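## Task

Put the cartridge that has the wide blue band into the sealant gun, with its front end seated almost fully in the cup of the front ring and its nozzle sticking out through that ring. The plunger rod will only slide backward while its small thumb plate, just behind the handle, is held pushed toward the gun's front. After loading, the rod may stay pulled back. The loaded gun must rest on the table itself, not leaning on anything. Then declare that you are done.

## Robot and tools

Robot: two seven-joint arms, left_arm and right_arm, each ending in a parallel gripper whose fingers can fold. A grip near the fingertips (outer quarter of the pads) is firm; deeper toward the palm the fingers may wrap, hold a narrow part loosely, squeeze a wide one too hard, or release later. Fingertips pushed into a surface fold easily, so a move can overshoot with little sign of contact.

Frames: the scene frame has its origin at table-top height midway between the arms, +z up, +x out over the table, left_arm on the +y side. Bases: left_arm at (+0.012, +0.407, 0) m, right_arm at (+0.045, -0.349, 0) m, each turned slightly about z. Every hand pose, Hand target, offset and wrist-camera pose is in that arm's own base frame; fixed cameras (cam_high, cam_low) and the table use the scene frame. The gripper's fingers point along its own +z and open along its y; end_effector_position is the centre of the closed pads (pads 66 mm long).

execute_actions(actions, cameras): actions is a list of actions; each action is a table of up to 15 rows, one row per 1/30 s step; a shorter table repeats its final row up to step 15. Each row is one list of 20 numbers, all in [-1, 1], covering both arms: left dx, dy, dz, rx, ry, rz, gripper position, force_limit, speed, activate, then the same ten for the right arm. The six pose numbers are an offset, in that arm's base axes, from the Hand target it had when the action began (every row counts from that same start, not from the previous row). Scale: 1.0 = 0.6 m for dx/dy/dz and 180 degrees for the rotation vector rx/ry/rz. Repeating an offset in a new action moves further. To leave an arm alone, send six zeros and resend its current gripper numbers. Gripper position: +1 fully open (140 mm), about -0.8 pads touch, -1 closes until blocked. force_limit (-1 soft to +1 hard) and speed (-1 about 30 mm/s, +1 about 250 mm/s) both start at +1; faster closes grip harder. activate stays 0; send 1 once only if fault reads 7 or 13. cameras: list of names, ["all"], or [] ; images come by default only with an empty actions list.

move(target, speed, blend, stop_force, zero, blocking, cameras): drives each gripper in a straight line. target is one 20-number row or a list of up to 15 rows, laid out as above; every row's pose numbers are offsets from the Hand targets at the move's start, not from the previous row. speed: m/s, 0.002 to 2, default 0.25 (one value or one per target). blend: corner rounding in metres, 0 means stop at each target. stop_force: 20 to 40 N, one value for both arms, ends an arm's path when it feels that much push along its travel; aim a few centimetres past the expected contact and go slowly; do not rely on it while the gripper is rotating; leave it out when backing away from contact. zero: true resets the force baseline before the move. blocking=false returns after about 0.5 s while motion continues (not allowed with stop_force). Moves take at most 10 s and do not avoid obstacles or the other arm. The result adds a move: line (done, off_target, moving, held, fault) and limits such as paced or held.

wait(seconds 0 to 3600): let time pass, no new command. stop(): brake a running move. zoom_image(camera, region=[x0, y0, x1, y1] in pixels, at most 504 by 504): closer look at the latest image of cam_high, cam_low, cam_left_wrist or cam_right_wrist. clear_fault(arm): clears a reported torque or force fault on left_arm or right_arm. finished_scene(scene 1 or 2): ends the scene irreversibly; call it after stating you are done.

Results: per arm end_effector_position (m) and quat_wxyz, Hand target (last commanded pose after clipping; next offsets start here), joint positions, torques, external torque estimates, flange force along the gripper axes, wrist depth grids (7x7 cells, distances from the camera, - when unknown), and step readings. The controller clips each step to 70 mm and 16 degrees from the measured pose, so a gripper often stops short; send the remainder as an offset. Gripper: object_status 0 moving, 1 blocked while opening, 2 blocked while closing (a grip), 3 reached target or pads met; position_measured in counts (3 open, 75 about 100 mm, 139 about 60 mm, 200 about 20 mm, 230 pads touching). To grip harder while status is 2, raise force_limit and nudge position (-1 to -0.98).

Limits and hazards: contact torque limits 85 N m for the four big joints, 11 N m for forearm roll and the two wrist joints; contact force limit 85 N including held weight; exceeding either, or a joint range or speed limit, stops the arm until clear_fault. Elbow range -3.077 to -0.117 (straight at -0.467), wrist pitch 0.440 to 4.622. Long loads or stretched-out poses heat motors (MOTOR HOT, then an over-temperature stop). Avoid dropping or flinging parts, hard impacts, gripping hard on a part still resting on something, and any contact between the two grippers or arms. Anything left off the table fails the scene. Objects may occasionally be nudged by outside pushes. Time spent thinking keeps the scene running.

Each tool is called after "Call:" as name(argument=value, ...) on one line, values as JSON.

## Session

Call:
execute_actions(actions=[])

Scene clock: 0.00 s.
left_arm: end_effector_position=(+0.4130, -0.2236, +0.3430) position_measured=3 object_status=3 fault=0 end_effector_quat_wxyz=(+0.315, +0.816, +0.019, -0.484) | right_arm: end_effector_position=(+0.6146, +0.2482, +0.3233) position_measured=3 object_status=3 fault=0 end_effector_quat_wxyz=(+0.011, +0.196, +0.981, +0.004)
Joint positions: left_arm=[-0.084 0.494 0.074 -1.447 -0.776 0.923 -1.747] | right_arm=[0.508 0.316 -0.15 -1.389 0.042 1.726 2.325]
Joint velocities: within noise
Joint torques (N m): no reading
External joint torques (N m): no reading
Flange force (N): no reading
Wrist depth (mm): cam_left_wrist=[401 454 536 657 667 1078 - / 496 572 721 961 716 648 2243 / 646 790 2338 2961 723 648 - / 726 135 3315 3417 - 140 112 / - 3042 3001 - - - 113 / 399 443 3042 3417 - - - / 399 - 2776 - - 2495 -] | cam_right_wrist=[389 393 392 391 393 396 397 / 409 411 413 416 416 419 414 / 432 435 433 439 437 443 444 / 454 144 463 454 467 454 460 / - 487 493 493 497 497 113 / - 522 528 528 527 536 - / 560 567 566 569 1337 1283 -]
Hand target: left_arm +0.4130, -0.2236, +0.3430; +0.315, +0.816, +0.019, -0.484 | right_arm +0.6146, +0.2482, +0.3233; +0.011, +0.196, +0.981, +0.004
Tool commands: left_gripper/position=+1.0 left_gripper/force_limit=+1.0 left_gripper/speed=+1.0 left_gripper/activate=+0.0 right_gripper/position=+1.0 right_gripper/force_limit=+1.0 right_gripper/speed=+1.0 right_gripper/activate=+0.0

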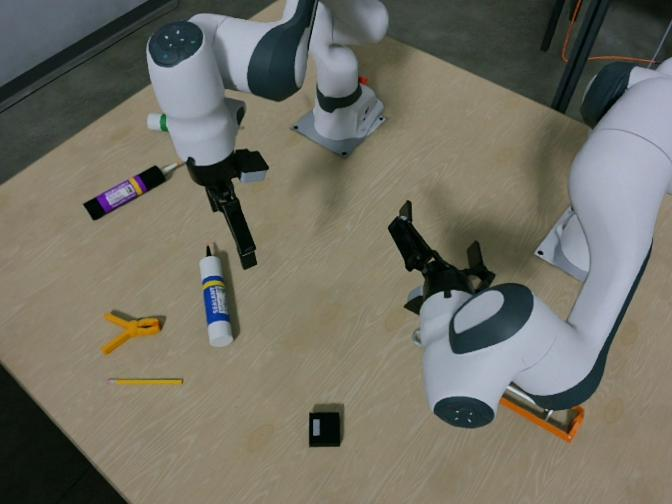

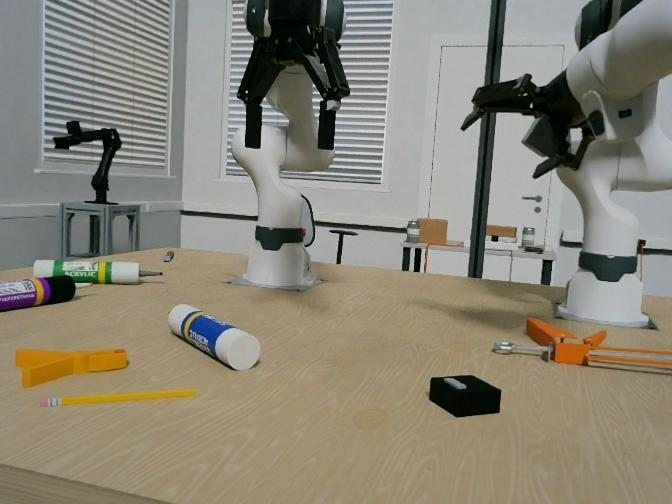

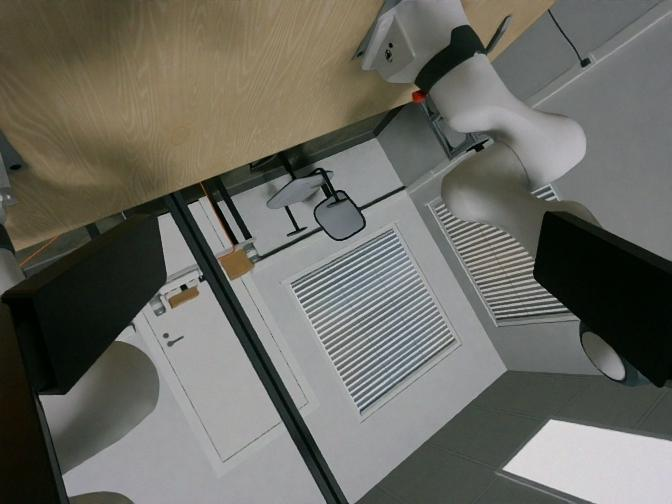

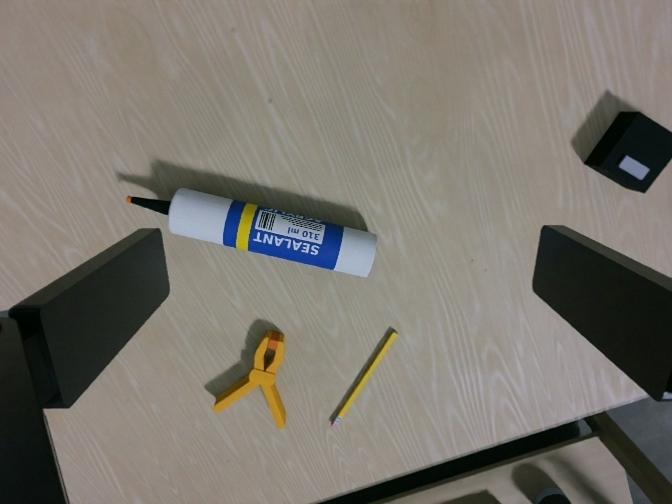

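Call:
move(target=[0.03,0.4,0.2,0.214,-0.328,-0.013,1,1,1,0,0,0,0,0,0,0,1,1,1,0], speed=0.4, cameras=["cam_high","cam_low","cam_left_wrist"])

Scene clock: 39.70 s.
left_arm: end_effector_position=(+0.4306, +0.0157, +0.4628) position_measured=3 object_status=3 fault=0 end_effector_quat_wxyz=(+0.001, +1.000, +0.005, -0.003) | right_arm: end_effector_position=(+0.6146, +0.2482, +0.3233) position_measured=3 object_status=3 fault=0 end_effector_quat_wxyz=(+0.011, +0.196, +0.981, +0.004)
Joint positions: left_arm=[-0.109 -0.345 0.114 -1.805 0.036 1.457 -1.579] | right_arm=[0.508 0.316 -0.15 -1.389 0.042 1.726 2.325]
Joint velocities: left_arm=[0.001 0 0 0 0.001 0.003 0.004] | right_arm=[within noise]
Joint torques (N m): left_arm=[-0.27 -19.47 -1.48 22.91 1.35 2.87 0.2] | right_arm=[0.13 -44.37 -1.18 25.98 0.91 2.29 0.05]
External joint torques (N m): left_arm=[-0.2 -0.64 0.22 -0.62 0.49 0.21 0.2] | right_arm=[0.23 -1.32 0.01 1.19 0.03 -0.25 0.04]
Flange force (N): left_arm=[-3.5 -0.7 3.4] | right_arm=[-1.2 1.6 -3.8]
Wrist depth (mm): cam_left_wrist=[519 519 528 525 526 525 524 / 547 552 547 543 554 555 558 / 584 578 581 589 586 592 588 / 614 145 627 624 629 140 124 / - 661 671 667 669 671 113 / 710 714 712 646 719 723 728 / 771 779 771 602 774 779 -] | cam_right_wrist=[389 391 393 392 394 398 396 / 411 412 411 411 417 415 413 / 434 434 429 437 438 438 446 / 456 144 461 426 466 459 458 / - 483 492 491 499 497 113 / 530 526 527 530 531 536 - / 562 557 563 567 563 1321 -]
Hand target: left_arm +0.4310, +0.0164, +0.4630; +0.000, +1.000, +0.001, -0.001 | right_arm +0.6146, +0.2482, +0.3233; +0.011, +0.196, +0.981, +0.004
Off the commanded pose: left_arm 0.001 m, 1 deg | right_arm 0.000 m, 0 deg.
move: done
cam_left_wrist: T_world_to_cam=[[0.00351, -0.99981, 0.01901, 0.01063], [-0.93401, 0.00352, 0.35722, 0.24096], [-0.35722, -0.01901, -0.93383, 0.73179]] pos_world=[0.48643, 0.0237, 0.59709]

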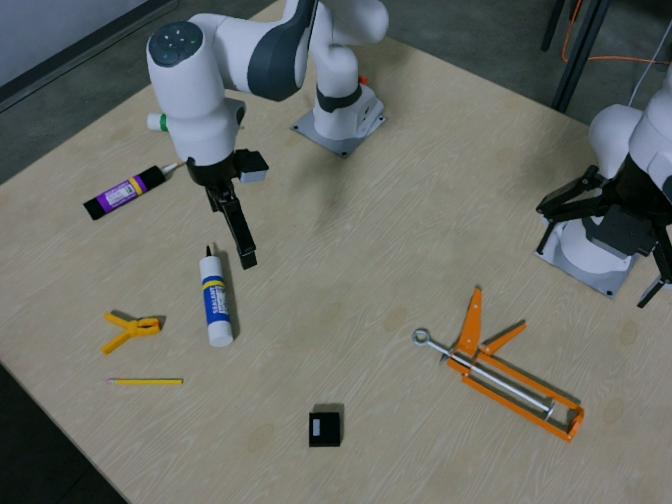

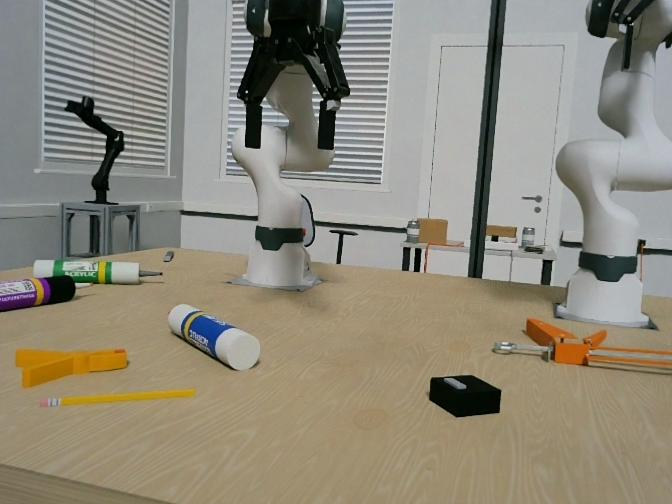

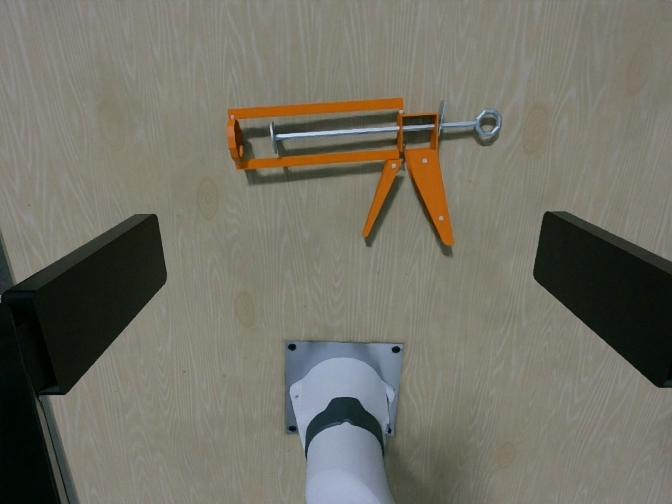

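Call:
zoom_image(camera="cam_left_wrist", region=[360, 80, 520, 260])

Call:
zoom_image(camera="cam_low", region=[480, 300, 672, 400])

Call:
zoom_image(camera="cam_high", region=[400, 280, 600, 450])

Scaled by 2.800 from the camera's image (finer frame: 960x720).

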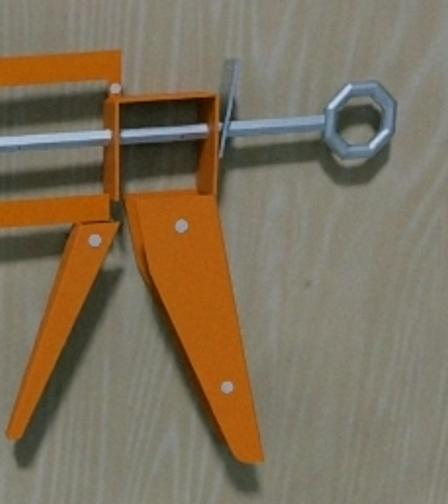

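Scaled by 2.625 from the camera's image (finer frame: 960x720).

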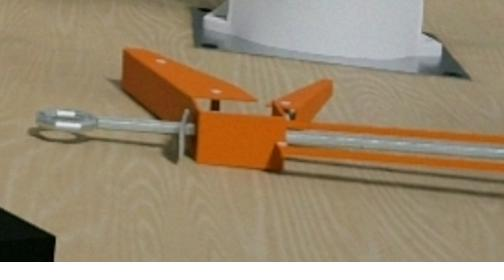

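Scaled by 2.520 from the camera's image (finer frame: 960x720).

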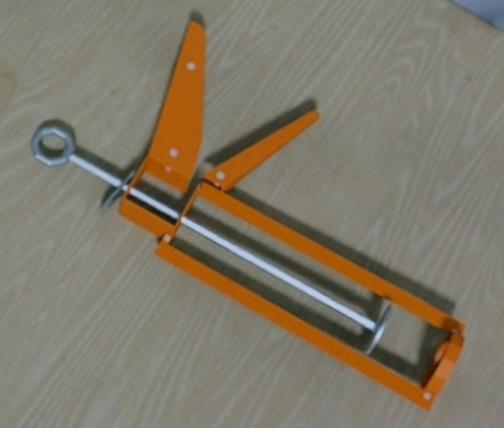

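Call:
move(target=[0.029,-0.195,-0.42,0,0,0.016,1,1,1,0,-0.354,0.36,-0.05,0,0,0.626,1,1,1,0], speed=0.3, cameras=["all"])

Scene clock: 126.70 s.
left_arm: end_effector_position=(+0.4489, -0.0995, +0.2125) position_measured=3 object_status=3 fault=0 end_effector_quat_wxyz=(-0.001, +1.000, +0.022, +0.000) | right_arm: end_effector_position=(+0.4009, +0.4641, +0.2941) position_measured=3 object_status=3 fault=0 end_effector_quat_wxyz=(-0.002, +0.706, -0.708, -0.012)
Joint positions: left_arm=[-0.139 -0.253 -0.077 -2.368 -0.02 2.115 -1.819] | right_arm=[0.536 0.167 0.338 -1.675 -0.033 1.839 0.882]
Joint velocities: left_arm=[within noise] | right_arm=[-0.001 -0.002 0 -0.001 0.001 0 -0.006]
Joint torques (N m): left_arm=[0.12 -22.64 0.37 23.79 0.32 2.86 -0.35] | right_arm=[0.03 -37.2 2.09 26.23 0.82 2.46 -0.22]
External joint torques (N m): left_arm=[0.11 0.35 0.07 -0.38 -0.46 0.22 -0.35] | right_arm=[-0.01 -0.77 0.12 1.36 0.04 -0.05 -0.22]
Flange force (N): left_arm=[-0.3 0.6 1.6] | right_arm=[-2.2 -2.3 -3.4]
Wrist depth (mm): cam_left_wrist=[303 304 304 305 307 307 308 / 318 317 316 321 325 325 326 / 332 339 340 339 344 344 346 / 327 145 364 341 367 149 124 / - 390 388 387 389 394 112 / 419 415 418 419 420 422 421 / 447 450 450 447 458 456 -] | cam_right_wrist=[358 358 362 367 369 374 377 / 375 380 383 388 391 398 398 / 395 400 404 410 415 420 423 / - 416 429 438 439 437 438 / - 451 457 453 456 476 113 / 488 488 481 486 508 514 516 / 516 517 517 525 541 551 -]
Hand target: left_arm +0.4484, -0.1006, +0.2110; +0.000, +1.000, +0.026, -0.001 | right_arm +0.4022, +0.4642, +0.2933; -0.003, +0.707, -0.707, -0.012
Off the commanded pose: left_arm 0.002 m, 0 deg | right_arm 0.002 m, 0 deg.
move: done
cam_left_wrist: T_world_to_cam=[[0.03817, -0.99918, 0.01368, -0.11418], [-0.93529, -0.0309, 0.35254, 0.34585], [-0.35183, -0.02626, -0.9357, 0.4997]] pos_world=[0.50364, -0.09028, 0.34721]
cam_right_wrist: T_world_to_cam=[[-0.99919, 0.03046, 0.0264, 0.38772], [0.03772, 0.93751, 0.3459, -0.54336], [-0.01421, 0.34662, -0.9379, 0.26396]] pos_world=[0.41165, 0.4061, 0.42528]

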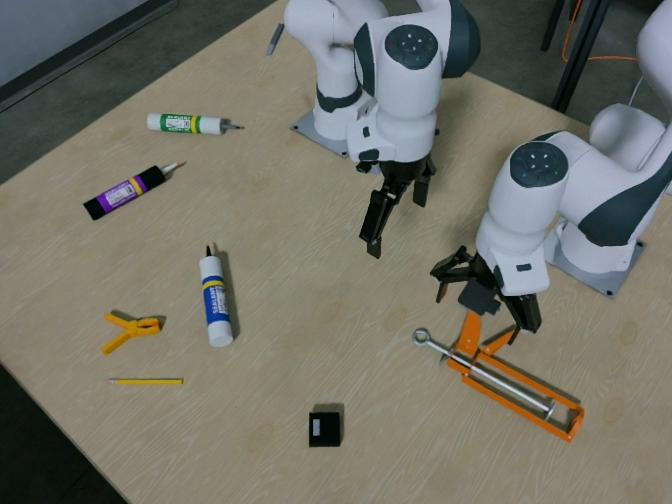

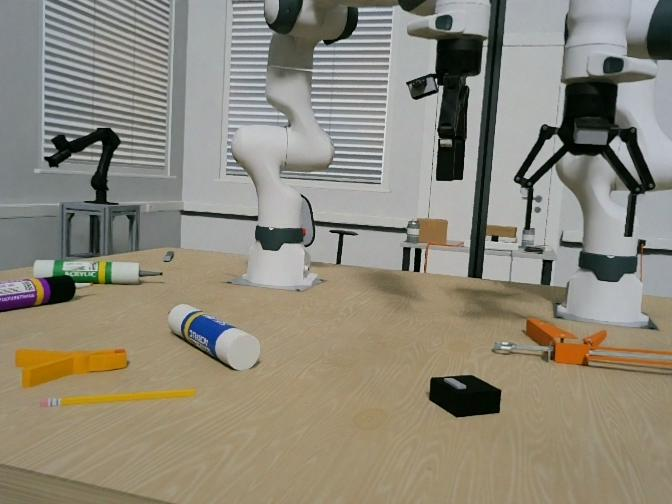

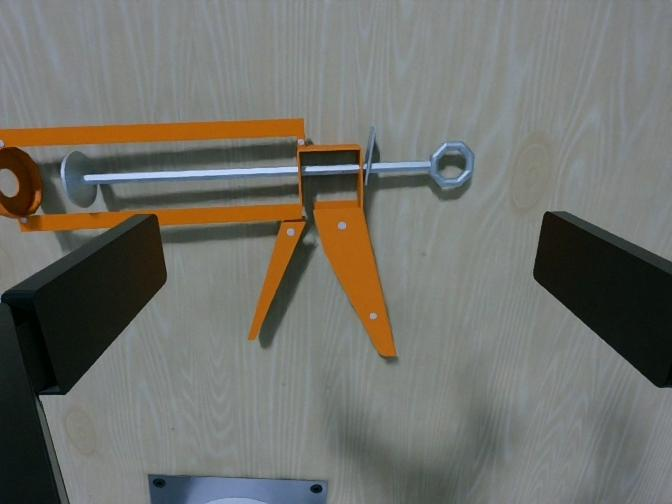

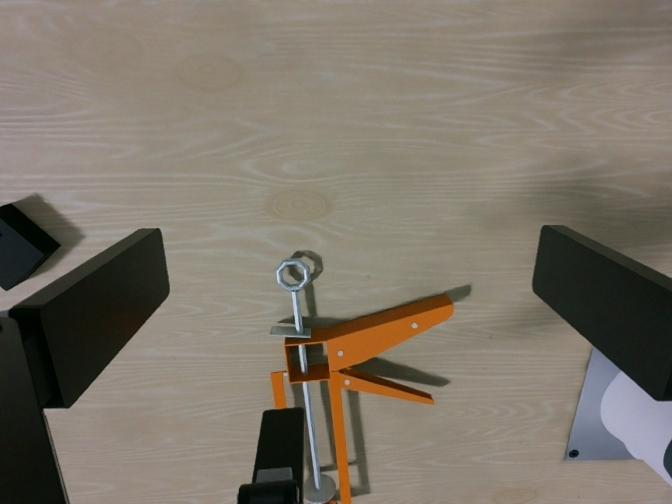

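Call:
move(target=[[0.017,0.002,-0.14,0,0,0,0.4,-0.2,0,0,0.088,0.13,-0.12,0,0,0,0.3,-0.5,0,0],[0.017,0.002,-0.238,0,0,0,0.4,-0.2,0,0,0.088,0.13,-0.12,0,0,0,0.3,-0.5,0,0]], speed=0.12, cameras=["all"])

Scene clock: 164.53 s.
left_arm: end_effector_position=(+0.4583, -0.1000, +0.0692) position_measured=78 object_status=3 fault=0 end_effector_quat_wxyz=(+0.001, +1.000, +0.024, -0.001) | right_arm: end_effector_position=(+0.4556, +0.5426, +0.2221) position_measured=91 object_status=3 fault=0 end_effector_quat_wxyz=(-0.004, +0.708, -0.706, -0.013)
Joint positions: left_arm=[-0.137 0.015 -0.077 -2.49 -0.001 2.503 -1.831] | right_arm=[0.633 0.525 0.307 -1.349 -0.133 1.862 0.935]
Joint velocities: left_arm=[0 0 0 0.001 0 0.004 -0.002] | right_arm=[within noise]
Joint torques (N m): left_arm=[0.1 -27.86 0.16 20.18 1.03 2.82 -0.43] | right_arm=[0.51 -49.19 4.64 26.34 0.81 2.1 0.22]
External joint torques (N m): left_arm=[0.2 0.91 0.28 -0.15 0.49 0.17 -0.43] | right_arm=[0.75 -1.46 -0.2 1.72 0.04 -0.42 0.22]
Flange force (N): left_arm=[1.8 0.9 2.8] | right_arm=[-6.0 -3.6 -5.0]
Wrist depth (mm): cam_left_wrist=[177 177 178 178 179 179 181 / 187 187 188 188 189 190 190 / 194 194 181 198 198 200 203 / 206 186 201 213 212 135 216 / - 104 202 196 229 109 - / - - 240 214 244 249 - / - - 264 267 262 - -] | cam_right_wrist=[294 298 299 304 306 309 313 / 312 313 317 320 326 327 329 / 329 333 335 338 342 347 351 / 348 348 348 357 362 359 374 / - 92 379 231 355 116 - / - - 410 185 418 - - / - - 440 183 444 - -]
Hand target: left_arm +0.4586, -0.0994, +0.0682; +0.000, +1.000, +0.026, -0.001 | right_arm +0.4550, +0.5422, +0.2213; -0.003, +0.707, -0.707, -0.012
Off the commanded pose: left_arm 0.001 m, 0 deg | right_arm 0.001 m, 0 deg.
move: done
cam_left_wrist: T_world_to_cam=[[0.04072, -0.99901, 0.01766, -0.11447], [-0.93436, -0.03181, 0.35491, 0.40458], [-0.354, -0.03095, -0.93473, 0.36938]] pos_world=[0.51344, -0.09006, 0.2037]
cam_right_wrist: T_world_to_cam=[[-0.99942, 0.02325, 0.02494, 0.44615], [0.03052, 0.93618, 0.3502, -0.59098], [-0.0152, 0.35076, -0.93634, 0.16782]] pos_world=[0.46647, 0.48402, 0.35297]

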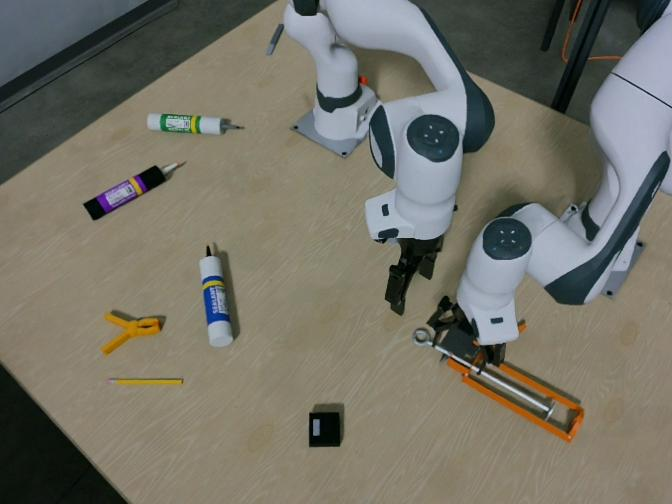

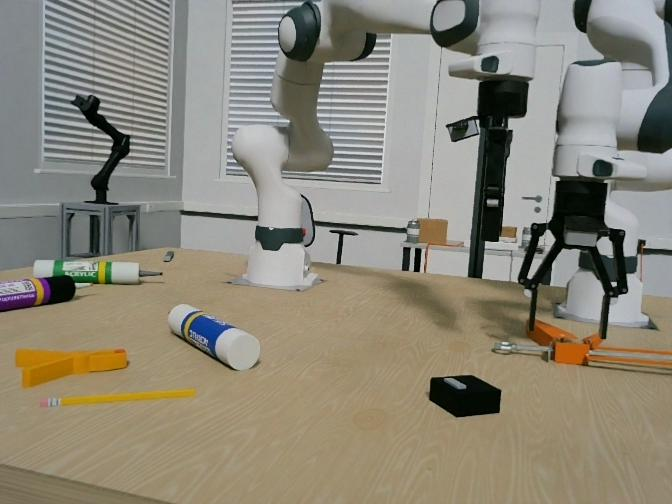

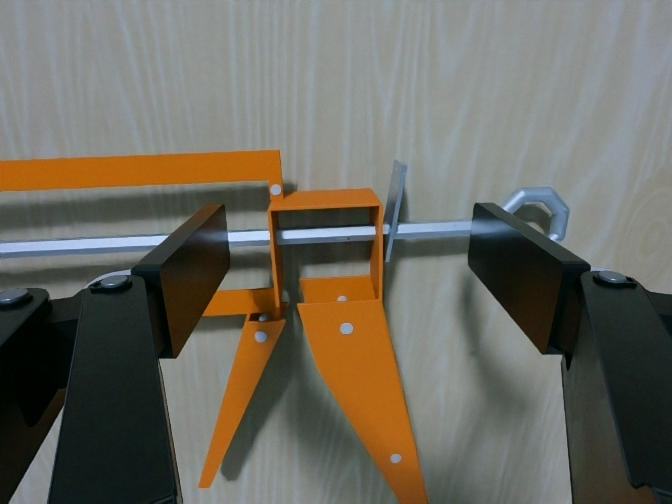

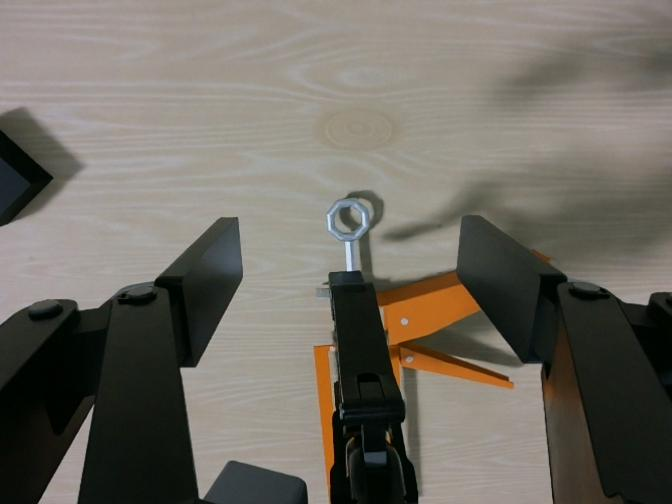

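Call:
move(target=[[0.010,0.013,-0.007,0,0,0,0.4,-0.2,0,0,0,0,0,0,0,0,0.3,-0.5,0,0],[0.010,0.013,-0.007,0,0,0,-1,-0.3,-1,0,0,0,0,0,0,0,0.3,-0.5,0,0]], speed=0.1, cameras=["cam_low","cam_left_wrist","cam_right_wrist"])

Scene clock: 188.07 s.
left_arm: end_effector_position=(+0.4679, -0.0911, +0.0675) position_measured=230 object_status=3 fault=0 end_effector_quat_wxyz=(+0.001, +1.000, +0.031, +0.003) | right_arm: end_effector_position=(+0.4556, +0.5425, +0.2221) position_measured=91 object_status=3 fault=0 end_effector_quat_wxyz=(-0.004, +0.708, -0.706, -0.013)
Joint positions: left_arm=[-0.123 0.033 -0.069 -2.475 0.003 2.515 -1.826] | right_arm=[0.634 0.525 0.307 -1.349 -0.133 1.862 0.935]
Joint torques (N m): left_arm=[-0.78 -25.88 -0.72 17.75 0.61 2.43 0.11] | right_arm=[0.49 -49.22 4.61 26.28 0.81 2.1 0.15]
External joint torques (N m): left_arm=[-0.68 3.45 -0.59 -2.56 0.07 -0.24 0.11] | right_arm=[0.66 -1.32 -0.3 1.59 0.04 -0.43 0.15]
Flange force (N): left_arm=[0.1 1.1 8.2] | right_arm=[-5.6 -3.6 -4.7]
Wrist depth (mm): cam_left_wrist=[176 176 177 178 178 179 179 / 186 186 187 188 189 189 189 / 192 178 180 194 197 200 201 / 207 207 206 107 191 207 214 / 217 - - - 93 86 228 / - - - - - - - / - - - - - - -] | cam_right_wrist=[295 298 301 303 306 309 313 / 312 313 317 318 323 326 331 / 330 329 336 335 344 346 350 / 349 348 348 357 351 337 372 / - - 382 374 372 117 - / - - 410 245 415 - - / - - 437 195 448 - -]
Hand target: left_arm +0.4646, -0.0916, +0.0640; +0.000, +1.000, +0.026, -0.001 | right_arm +0.4550, +0.5422, +0.2213; -0.003, +0.707, -0.707, -0.012
Off the commanded pose: left_arm 0.005 m, 1 deg | right_arm 0.001 m, 0 deg.
move: off_target (left_arm)
cam_left_wrist: T_world_to_cam=[[0.05446, -0.99835, 0.01841, -0.11241], [-0.9369, -0.04472, 0.34673, 0.4149], [-0.34533, -0.03613, -0.93779, 0.36716]] pos_world=[0.52163, -0.0804, 0.20253]
cam_right_wrist: T_world_to_cam=[[-0.99942, 0.02329, 0.02484, 0.44616], [0.03052, 0.93621, 0.35012, -0.59097], [-0.01511, 0.35067, -0.93638, 0.16783]] pos_world=[0.46647, 0.48402, 0.35297]

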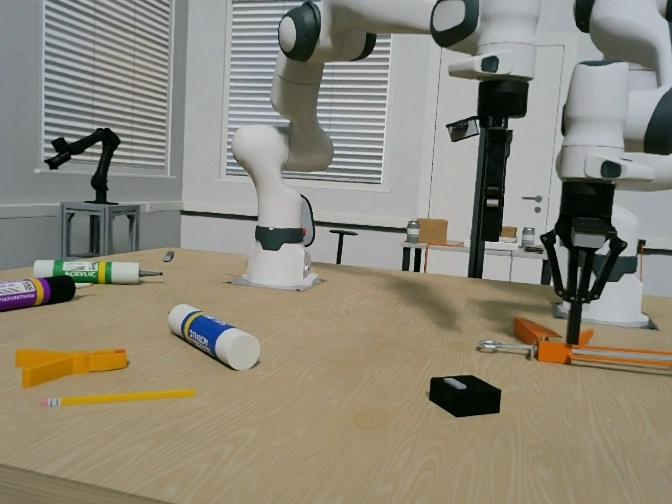

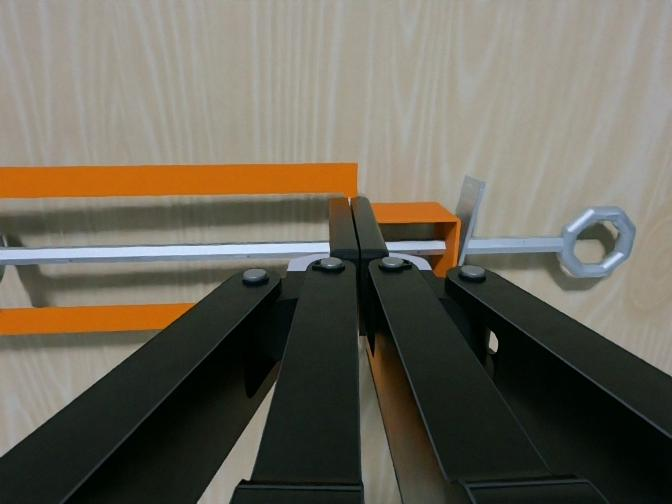

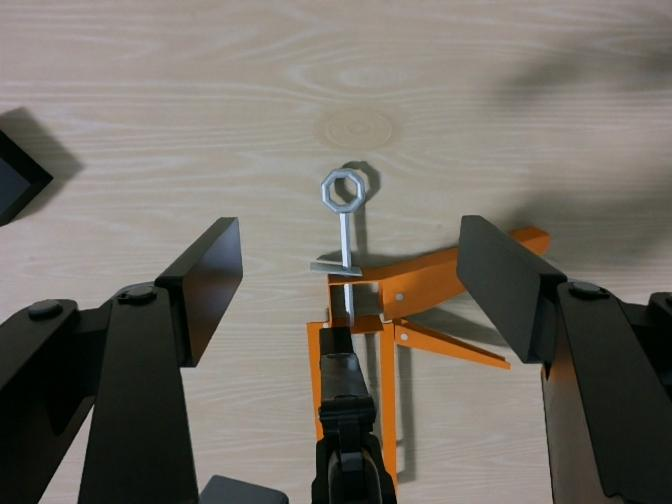

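Call:
zoom_image(camera="cam_low", region=[472, 300, 672, 400])

Call:
zoom_image(camera="cam_left_wrist", region=[280, 140, 640, 360])

Scaled by 2.520 from the camera's image (finer frame: 960x720).

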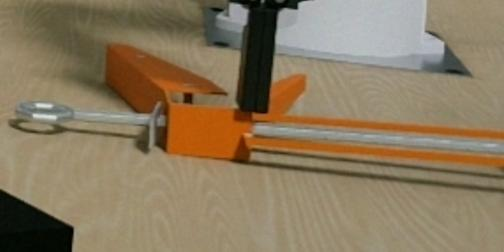

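Scaled by 1.400 from the camera's image (finer frame: 960x720).

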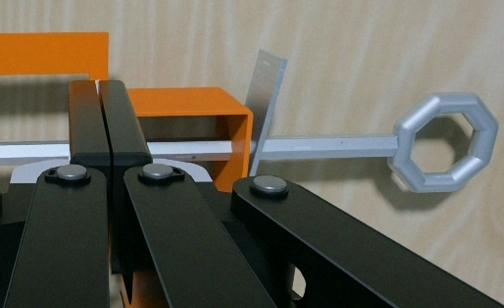

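Call:
move(target=[[0,0,0.06,0,0,0,-0.98,-0.3,0,0,0,0,0,0,0,0,0.3,-0.5,0,0],[0.024,-0.040,0.06,0,0,0.009,0.4,-0.2,0.3,0,0,0,0,0,0,0,0.3,-0.5,0,0],[0.024,-0.040,0.0,0,0,0.009,0.4,-0.2,0,0,0,0,0,0,0,0,0.3,-0.5,0,0]], speed=0.12, cameras=["cam_low","cam_left_wrist"])

Scene clock: 232.20 s.
left_arm: end_effector_position=(+0.4789, -0.1156, +0.0649) position_measured=78 object_status=3 fault=0 end_effector_quat_wxyz=(+0.001, +0.999, +0.039, -0.001) | right_arm: end_effector_position=(+0.4556, +0.5425, +0.2221) position_measured=91 object_status=3 fault=0 end_effector_quat_wxyz=(-0.004, +0.708, -0.706, -0.013)
Joint positions: left_arm=[-0.146 0.084 -0.089 -2.413 0.009 2.495 -1.89] | right_arm=[0.634 0.525 0.307 -1.349 -0.133 1.862 0.935]
Joint torques (N m): left_arm=[-0.23 -30.58 0.02 20.29 1.03 2.86 -0.33] | right_arm=[0.47 -49.13 4.64 26.31 0.81 2.11 0.2]
External joint torques (N m): left_arm=[-0.22 0.61 0.17 -0.16 0.48 0.21 -0.33] | right_arm=[0.41 -1.2 -0.43 1.62 0.03 -0.43 0.19]
Flange force (N): left_arm=[0.8 1.1 2.2] | right_arm=[-5.7 -4.1 -4.7]
Wrist depth (mm): cam_left_wrist=[173 173 174 174 175 175 176 / 182 183 184 184 184 185 186 / 189 190 190 196 196 197 198 / 201 202 202 202 194 135 211 / - 104 216 217 225 109 - / - 238 235 205 238 241 - / - - 256 259 256 - -] | cam_right_wrist=[296 298 301 303 306 308 312 / 311 313 317 320 321 329 330 / 329 333 334 339 343 346 349 / 351 348 348 350 352 339 376 / - 92 379 207 370 117 - / - - 410 172 416 - - / - - 433 151 445 - -]
Hand target: left_arm +0.4790, -0.1156, +0.0640; +0.000, +0.999, +0.040, -0.001 | right_arm +0.4550, +0.5422, +0.2213; -0.003, +0.707, -0.707, -0.012
Off the commanded pose: left_arm 0.001 m, 0 deg | right_arm 0.001 m, 0 deg.
move: done
cam_left_wrist: T_world_to_cam=[[0.07066, -0.99735, 0.01761, -0.14499], [-0.93297, -0.05983, 0.35495, 0.42088], [-0.35295, -0.04151, -0.93472, 0.37042]] pos_world=[0.53366, -0.10404, 0.1994]

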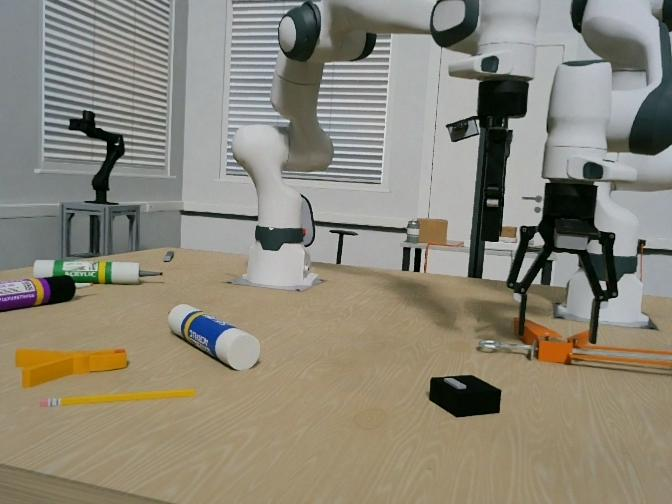

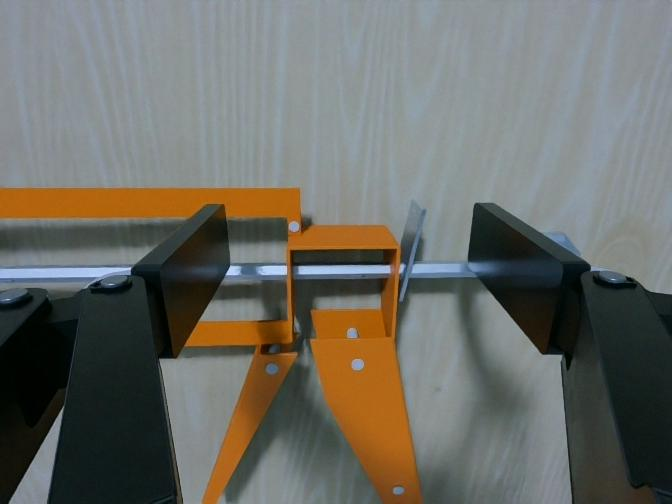

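Call:
move(target=[0,0,0.0,0,0,0,-1,-0.3,-1,0,0,0,0,0,0,0,0.3,-0.5,0,0], speed=0.12, cameras=["cam_low","cam_left_wrist","cam_right_wrist"])

Scene clock: 242.70 s.
left_arm: end_effector_position=(+0.4826, -0.1151, +0.0682) position_measured=231 object_status=0 fault=0 end_effector_quat_wxyz=(+0.001, +0.999, +0.039, +0.003) | right_arm: end_effector_position=(+0.4556, +0.5425, +0.2221) position_measured=91 object_status=3 fault=0 end_effector_quat_wxyz=(-0.004, +0.708, -0.706, -0.013)
Joint positions: left_arm=[-0.146 0.08 -0.087 -2.41 0.011 2.497 -1.89] | right_arm=[0.634 0.525 0.307 -1.349 -0.133 1.862 0.935]
Joint torques (N m): left_arm=[-0.98 -28.39 -1.02 18.95 0.62 2.54 -0.33] | right_arm=[0.48 -49.19 4.68 26.31 0.8 2.1 0.19]
External joint torques (N m): left_arm=[-0.88 2.74 -0.8 -1.54 0.06 -0.12 -0.33] | right_arm=[0.39 -1.22 -0.42 1.6 0.01 -0.44 0.18]
Flange force (N): left_arm=[1.0 2.9 6.3] | right_arm=[-5.6 -4.0 -4.7]
Wrist depth (mm): cam_left_wrist=[176 177 177 178 179 179 180 / 186 186 187 188 188 190 191 / 192 192 194 197 199 201 201 / 207 206 207 117 193 210 212 / 218 - - - 94 86 230 / - - - - - - - / - - - - - - -] | cam_right_wrist=[295 298 300 304 306 309 312 / 310 312 316 320 324 328 330 / 330 333 336 337 342 347 351 / 348 347 350 356 336 333 374 / - - 380 361 383 117 - / - - 409 207 419 - - / - - 432 159 447 - -]
Hand target: left_arm +0.4790, -0.1156, +0.0640; +0.000, +0.999, +0.040, -0.001 | right_arm +0.4550, +0.5422, +0.2213; -0.003, +0.707, -0.707, -0.012
Off the commanded pose: left_arm 0.006 m, 1 deg | right_arm 0.001 m, 0 deg.
move: done
cam_left_wrist: T_world_to_cam=[[0.07127, -0.99728, 0.01895, -0.14522], [-0.93624, -0.06033, 0.34613, 0.4254], [-0.34404, -0.04241, -0.938, 0.37061]] pos_world=[0.53614, -0.10344, 0.20314]
cam_right_wrist: T_world_to_cam=[[-0.99942, 0.02329, 0.02484, 0.44616], [0.03052, 0.93621, 0.35012, -0.59097], [-0.01511, 0.35067, -0.93638, 0.16783]] pos_world=[0.46647, 0.48402, 0.35297]

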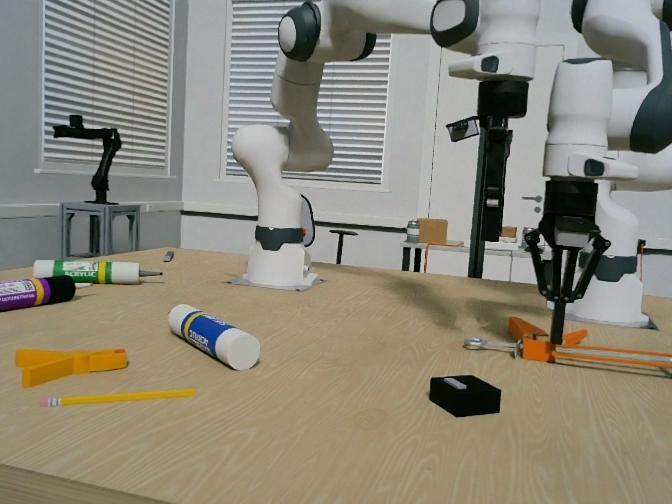

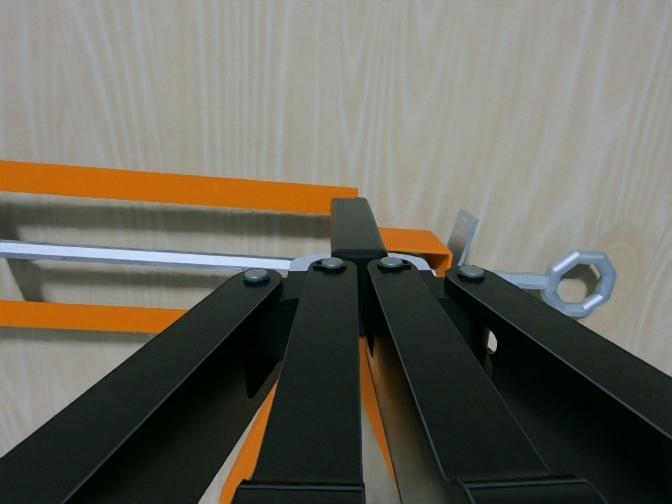

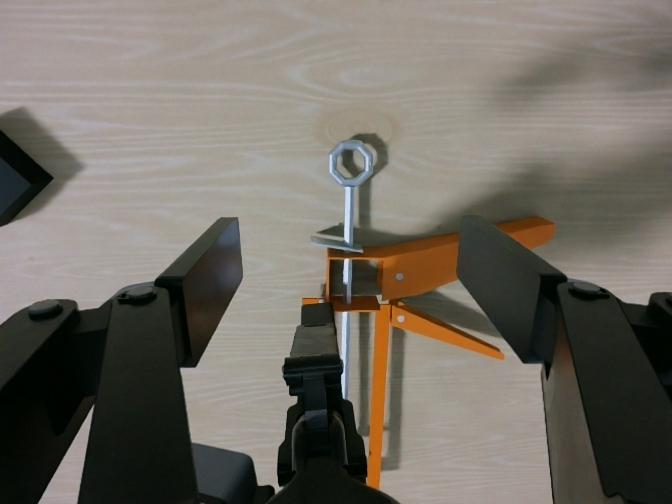

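Call:
move(target=[[0,0,0.05,0,0,0,-0.98,-0.3,0,0,0,0,0,0,0,0,0.3,-0.5,0,0],[0.0,-0.042,0.05,0,0,-0.023,0.25,-0.2,0.3,0,0,0,0,0,0,0,0.3,-0.5,0,0],[0.0,-0.042,0.0,0,0,-0.023,0.25,-0.2,0,0,0,0,0,0,0,0,0.3,-0.5,0,0]], speed=0.12, cameras=["cam_low","cam_left_wrist"])

Call:
zoom_image(camera="cam_low", region=[452, 290, 652, 390])

Scene clock: 264.83 s.
left_arm: end_effector_position=(+0.4808, -0.1270, +0.0951) position_measured=231 object_status=3 fault=0 end_effector_quat_wxyz=(+0.000, +1.000, +0.027, +0.002) | right_arm: end_effector_position=(+0.4556, +0.5425, +0.2221) position_measured=91 object_status=3 fault=0 end_effector_quat_wxyz=(-0.004, +0.708, -0.706, -0.013)
Joint positions: left_arm=[-0.159 0.03 -0.1 -2.387 0.007 2.421 -1.888] | right_arm=[0.634 0.525 0.307 -1.349 -0.133 1.862 0.935]
Joint torques (N m): left_arm=[0.32 -30.51 0.24 21.24 0.57 2.69 -0.1] | right_arm=[0.55 -49.1 4.67 26.32 0.82 2.09 0.2]
External joint torques (N m): left_arm=[0.36 -0.1 0.34 -0.28 -0.04 0.02 -0.1] | right_arm=[0.52 -1.2 -0.37 1.66 0.04 -0.44 0.2]
Flange force (N): left_arm=[-1.0 -0.9 0.1] | right_arm=[-6.1 -4.2 -4.8]
Wrist depth (mm): cam_left_wrist=[200 200 200 202 202 202 203 / 211 211 213 213 214 214 215 / 219 219 222 223 225 227 227 / 238 239 234 108 222 236 244 / 253 - - - 94 86 260 / - - - - - - - / - - - - - - -] | cam_right_wrist=[297 297 300 304 306 309 312 / 313 313 317 320 325 326 331 / 331 332 333 336 342 346 352 / 349 348 347 356 335 332 375 / - - 380 364 379 117 - / - - 405 153 418 - - / - - 436 137 447 - -]
Hand target: left_arm +0.4806, -0.1258, +0.0951; +0.000, +1.000, +0.028, +0.002 (not the last commanded pose) | right_arm +0.4550, +0.5422, +0.2213; -0.003, +0.707, -0.707, -0.012
Tool commands: left_gripper/position=-0.98 left_gripper/force_limit=-0.3 left_gripper/speed=+0.0 left_gripper/activate=+0.0 right_gripper/position=+0.3 right_gripper/force_limit=-0.5 right_gripper/speed=+0.0 right_gripper/activate=+0.0
Off the commanded pose: left_arm 0.034 m, 3 deg | right_arm 0.001 m, 0 deg.
move: held (left_arm; a check stopped the path); path passed 1 of 3 targets; target 2's new numbers were not sent; target 3's new numbers were not sent; limits=held
pose unreachable (left arm): on one or more control steps of this call, first in action 0 (counted from 0), this arm could not follow its commanded pose, so it was not sent that pose on those steps. It may still have moved: this result reports where it is.
cause: moving toward the commanded pose would bring a part of the arm too close to another arm (a part of this arm just beyond joint 6 (wrist pitch) and a part of the right arm just beyond its joint 7 (wrist roll), at the place that arm is still heading or pushing toward).
cam_left_wrist: T_world_to_cam=[[0.04702, -0.99877, 0.01595, -0.14572], [-0.93634, -0.03851, 0.34897, 0.4161], [-0.34793, -0.03134, -0.937, 0.39798]] pos_world=[0.53493, -0.11704, 0.23002]

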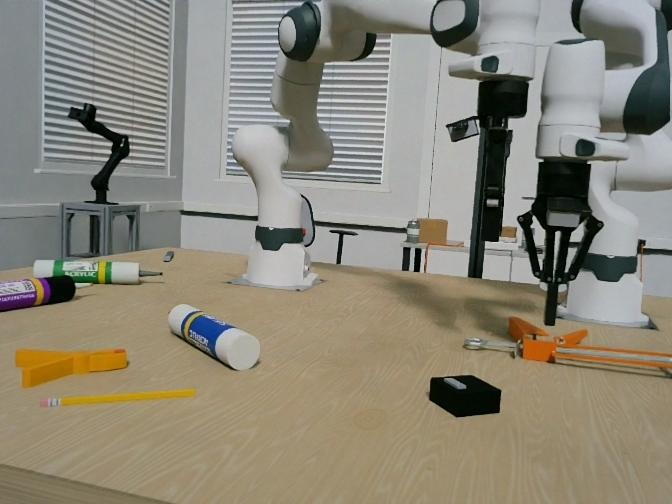

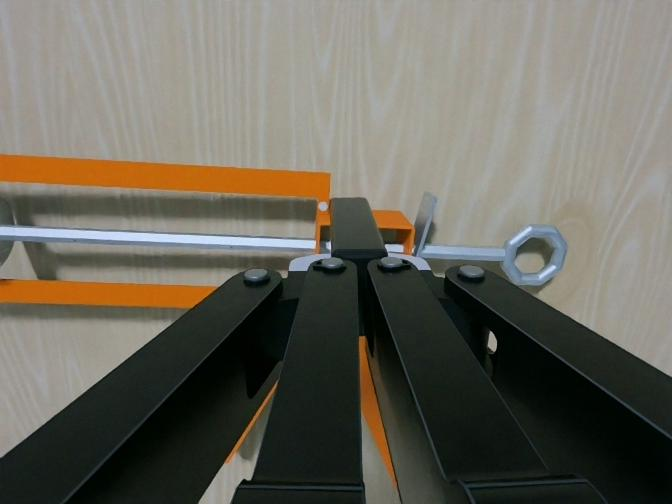

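Scaled by 2.520 from the camera's image (finer frame: 960x720).

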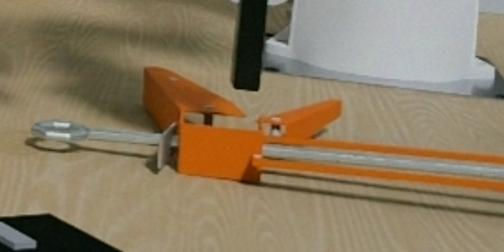

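Call:
move(target=[[0,0,0.02,0,0,0,-0.98,-0.3,0,0,0,-0.2,0.0,0,0,0,0.3,-0.5,0,0],[-0.003,-0.020,0.0,0,0,-0.018,0.25,-0.2,0.3,0,0,-0.2,0,0,0,0,0.3,-0.5,0,0],[-0.003,-0.020,-0.062,0,0,-0.018,0.25,-0.2,0.3,0,0,-0.2,0,0,0,0,0.3,-0.5,0,0]], speed=0.12, cameras=["cam_low","cam_left_wrist","cam_right_wrist"])

Call:
zoom_image(camera="cam_low", region=[452, 290, 652, 390])

Scene clock: 286.23 s.
left_arm: end_effector_position=(+0.4783, -0.1378, +0.0587) position_measured=98 object_status=3 fault=0 end_effector_quat_wxyz=(+0.001, +1.000, -0.001, +0.001) | right_arm: end_effector_position=(+0.4548, +0.4218, +0.2206) position_measured=91 object_status=3 fault=0 end_effector_quat_wxyz=(-0.001, +0.707, -0.707, -0.011)
Joint positions: left_arm=[-0.17 0.108 -0.11 -2.403 0.019 2.512 -1.864] | right_arm=[0.449 0.227 0.315 -1.784 -0.053 2 0.779]
Joint velocities: left_arm=[0 0.001 -0.001 0.001 0 0.004 0] | right_arm=[within noise]
Joint torques (N m): left_arm=[-0.19 -31.18 -0.13 20.13 1.01 2.84 -0.26] | right_arm=[-0.08 -40.15 2.65 25.23 1.17 2.47 -0.19]
External joint torques (N m): left_arm=[-0.3 0.64 0.01 -0.13 0.48 0.18 -0.25] | right_arm=[0.15 -2.03 0.38 0.72 0.47 -0.03 -0.19]
Flange force (N): left_arm=[0.9 1.3 2.2] | right_arm=[2.6 2.9 -2.9]
Wrist depth (mm): cam_left_wrist=[168 167 168 169 170 170 170 / 177 177 178 179 179 180 180 / 184 183 184 189 188 190 191 / 196 195 181 190 181 131 201 / - - 195 209 216 112 88 / - - 226 199 228 - - / - - 246 251 243 - -] | cam_right_wrist=[295 298 300 304 307 312 313 / 311 314 318 319 324 326 331 / 330 332 334 338 341 347 351 / 346 344 346 357 359 359 372 / - 92 378 382 384 117 - / - - 406 378 381 - - / - - 433 406 446 - -]
Hand target: left_arm +0.4788, -0.1378, +0.0579; +0.000, +1.000, +0.000, +0.002 | right_arm +0.4550, +0.4222, +0.2213; -0.003, +0.707, -0.707, -0.012
Off the commanded pose: left_arm 0.001 m, 0 deg | right_arm 0.001 m, 0 deg.
move: done
cam_left_wrist: T_world_to_cam=[[-0.00786, -0.99982, 0.01728, -0.12978], [-0.93642, 0.01342, 0.35062, 0.43324], [-0.35079, -0.01343, -0.93636, 0.3664]] pos_world=[0.53321, -0.13065, 0.19342]
cam_right_wrist: T_world_to_cam=[[-0.99929, 0.02732, 0.02608, 0.4462], [0.03462, 0.93864, 0.34316, -0.47873], [-0.01511, 0.34381, -0.93892, 0.21221]] pos_world=[0.46566, 0.3642, 0.35189]

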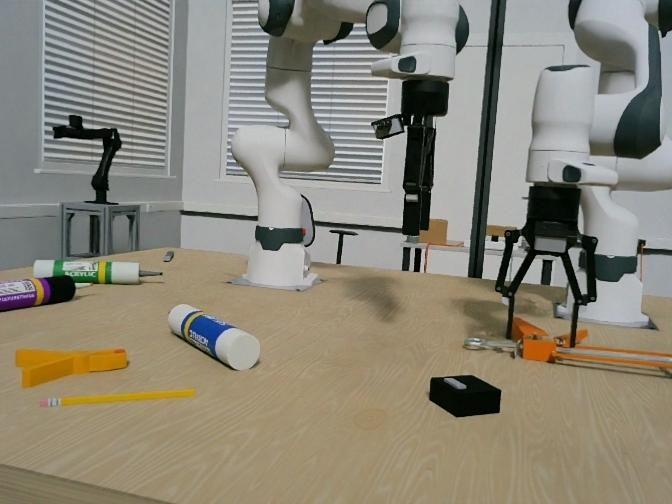

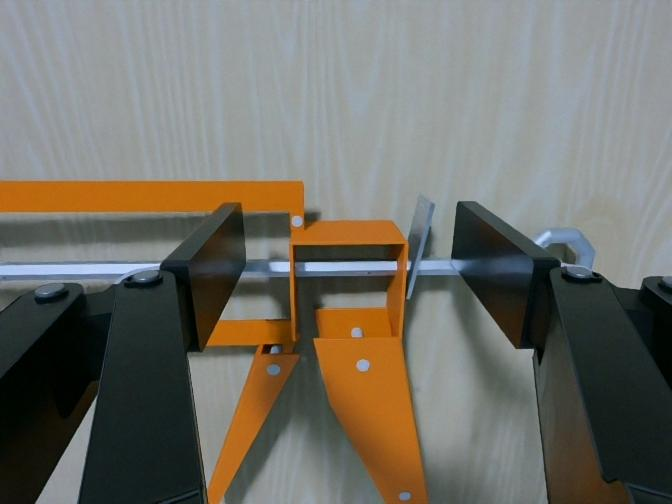

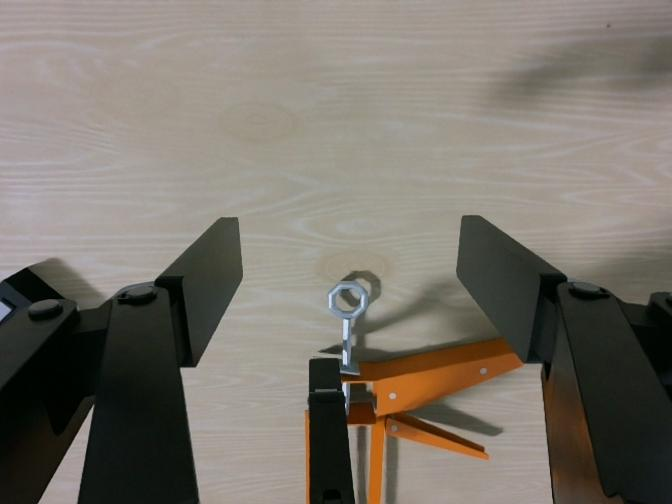

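Scaled by 2.520 from the camera's image (finer frame: 960x720).

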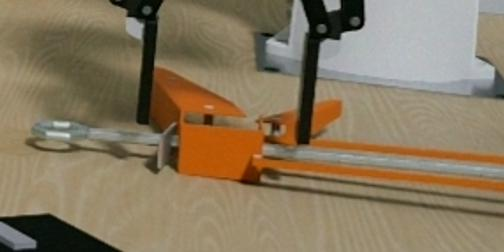

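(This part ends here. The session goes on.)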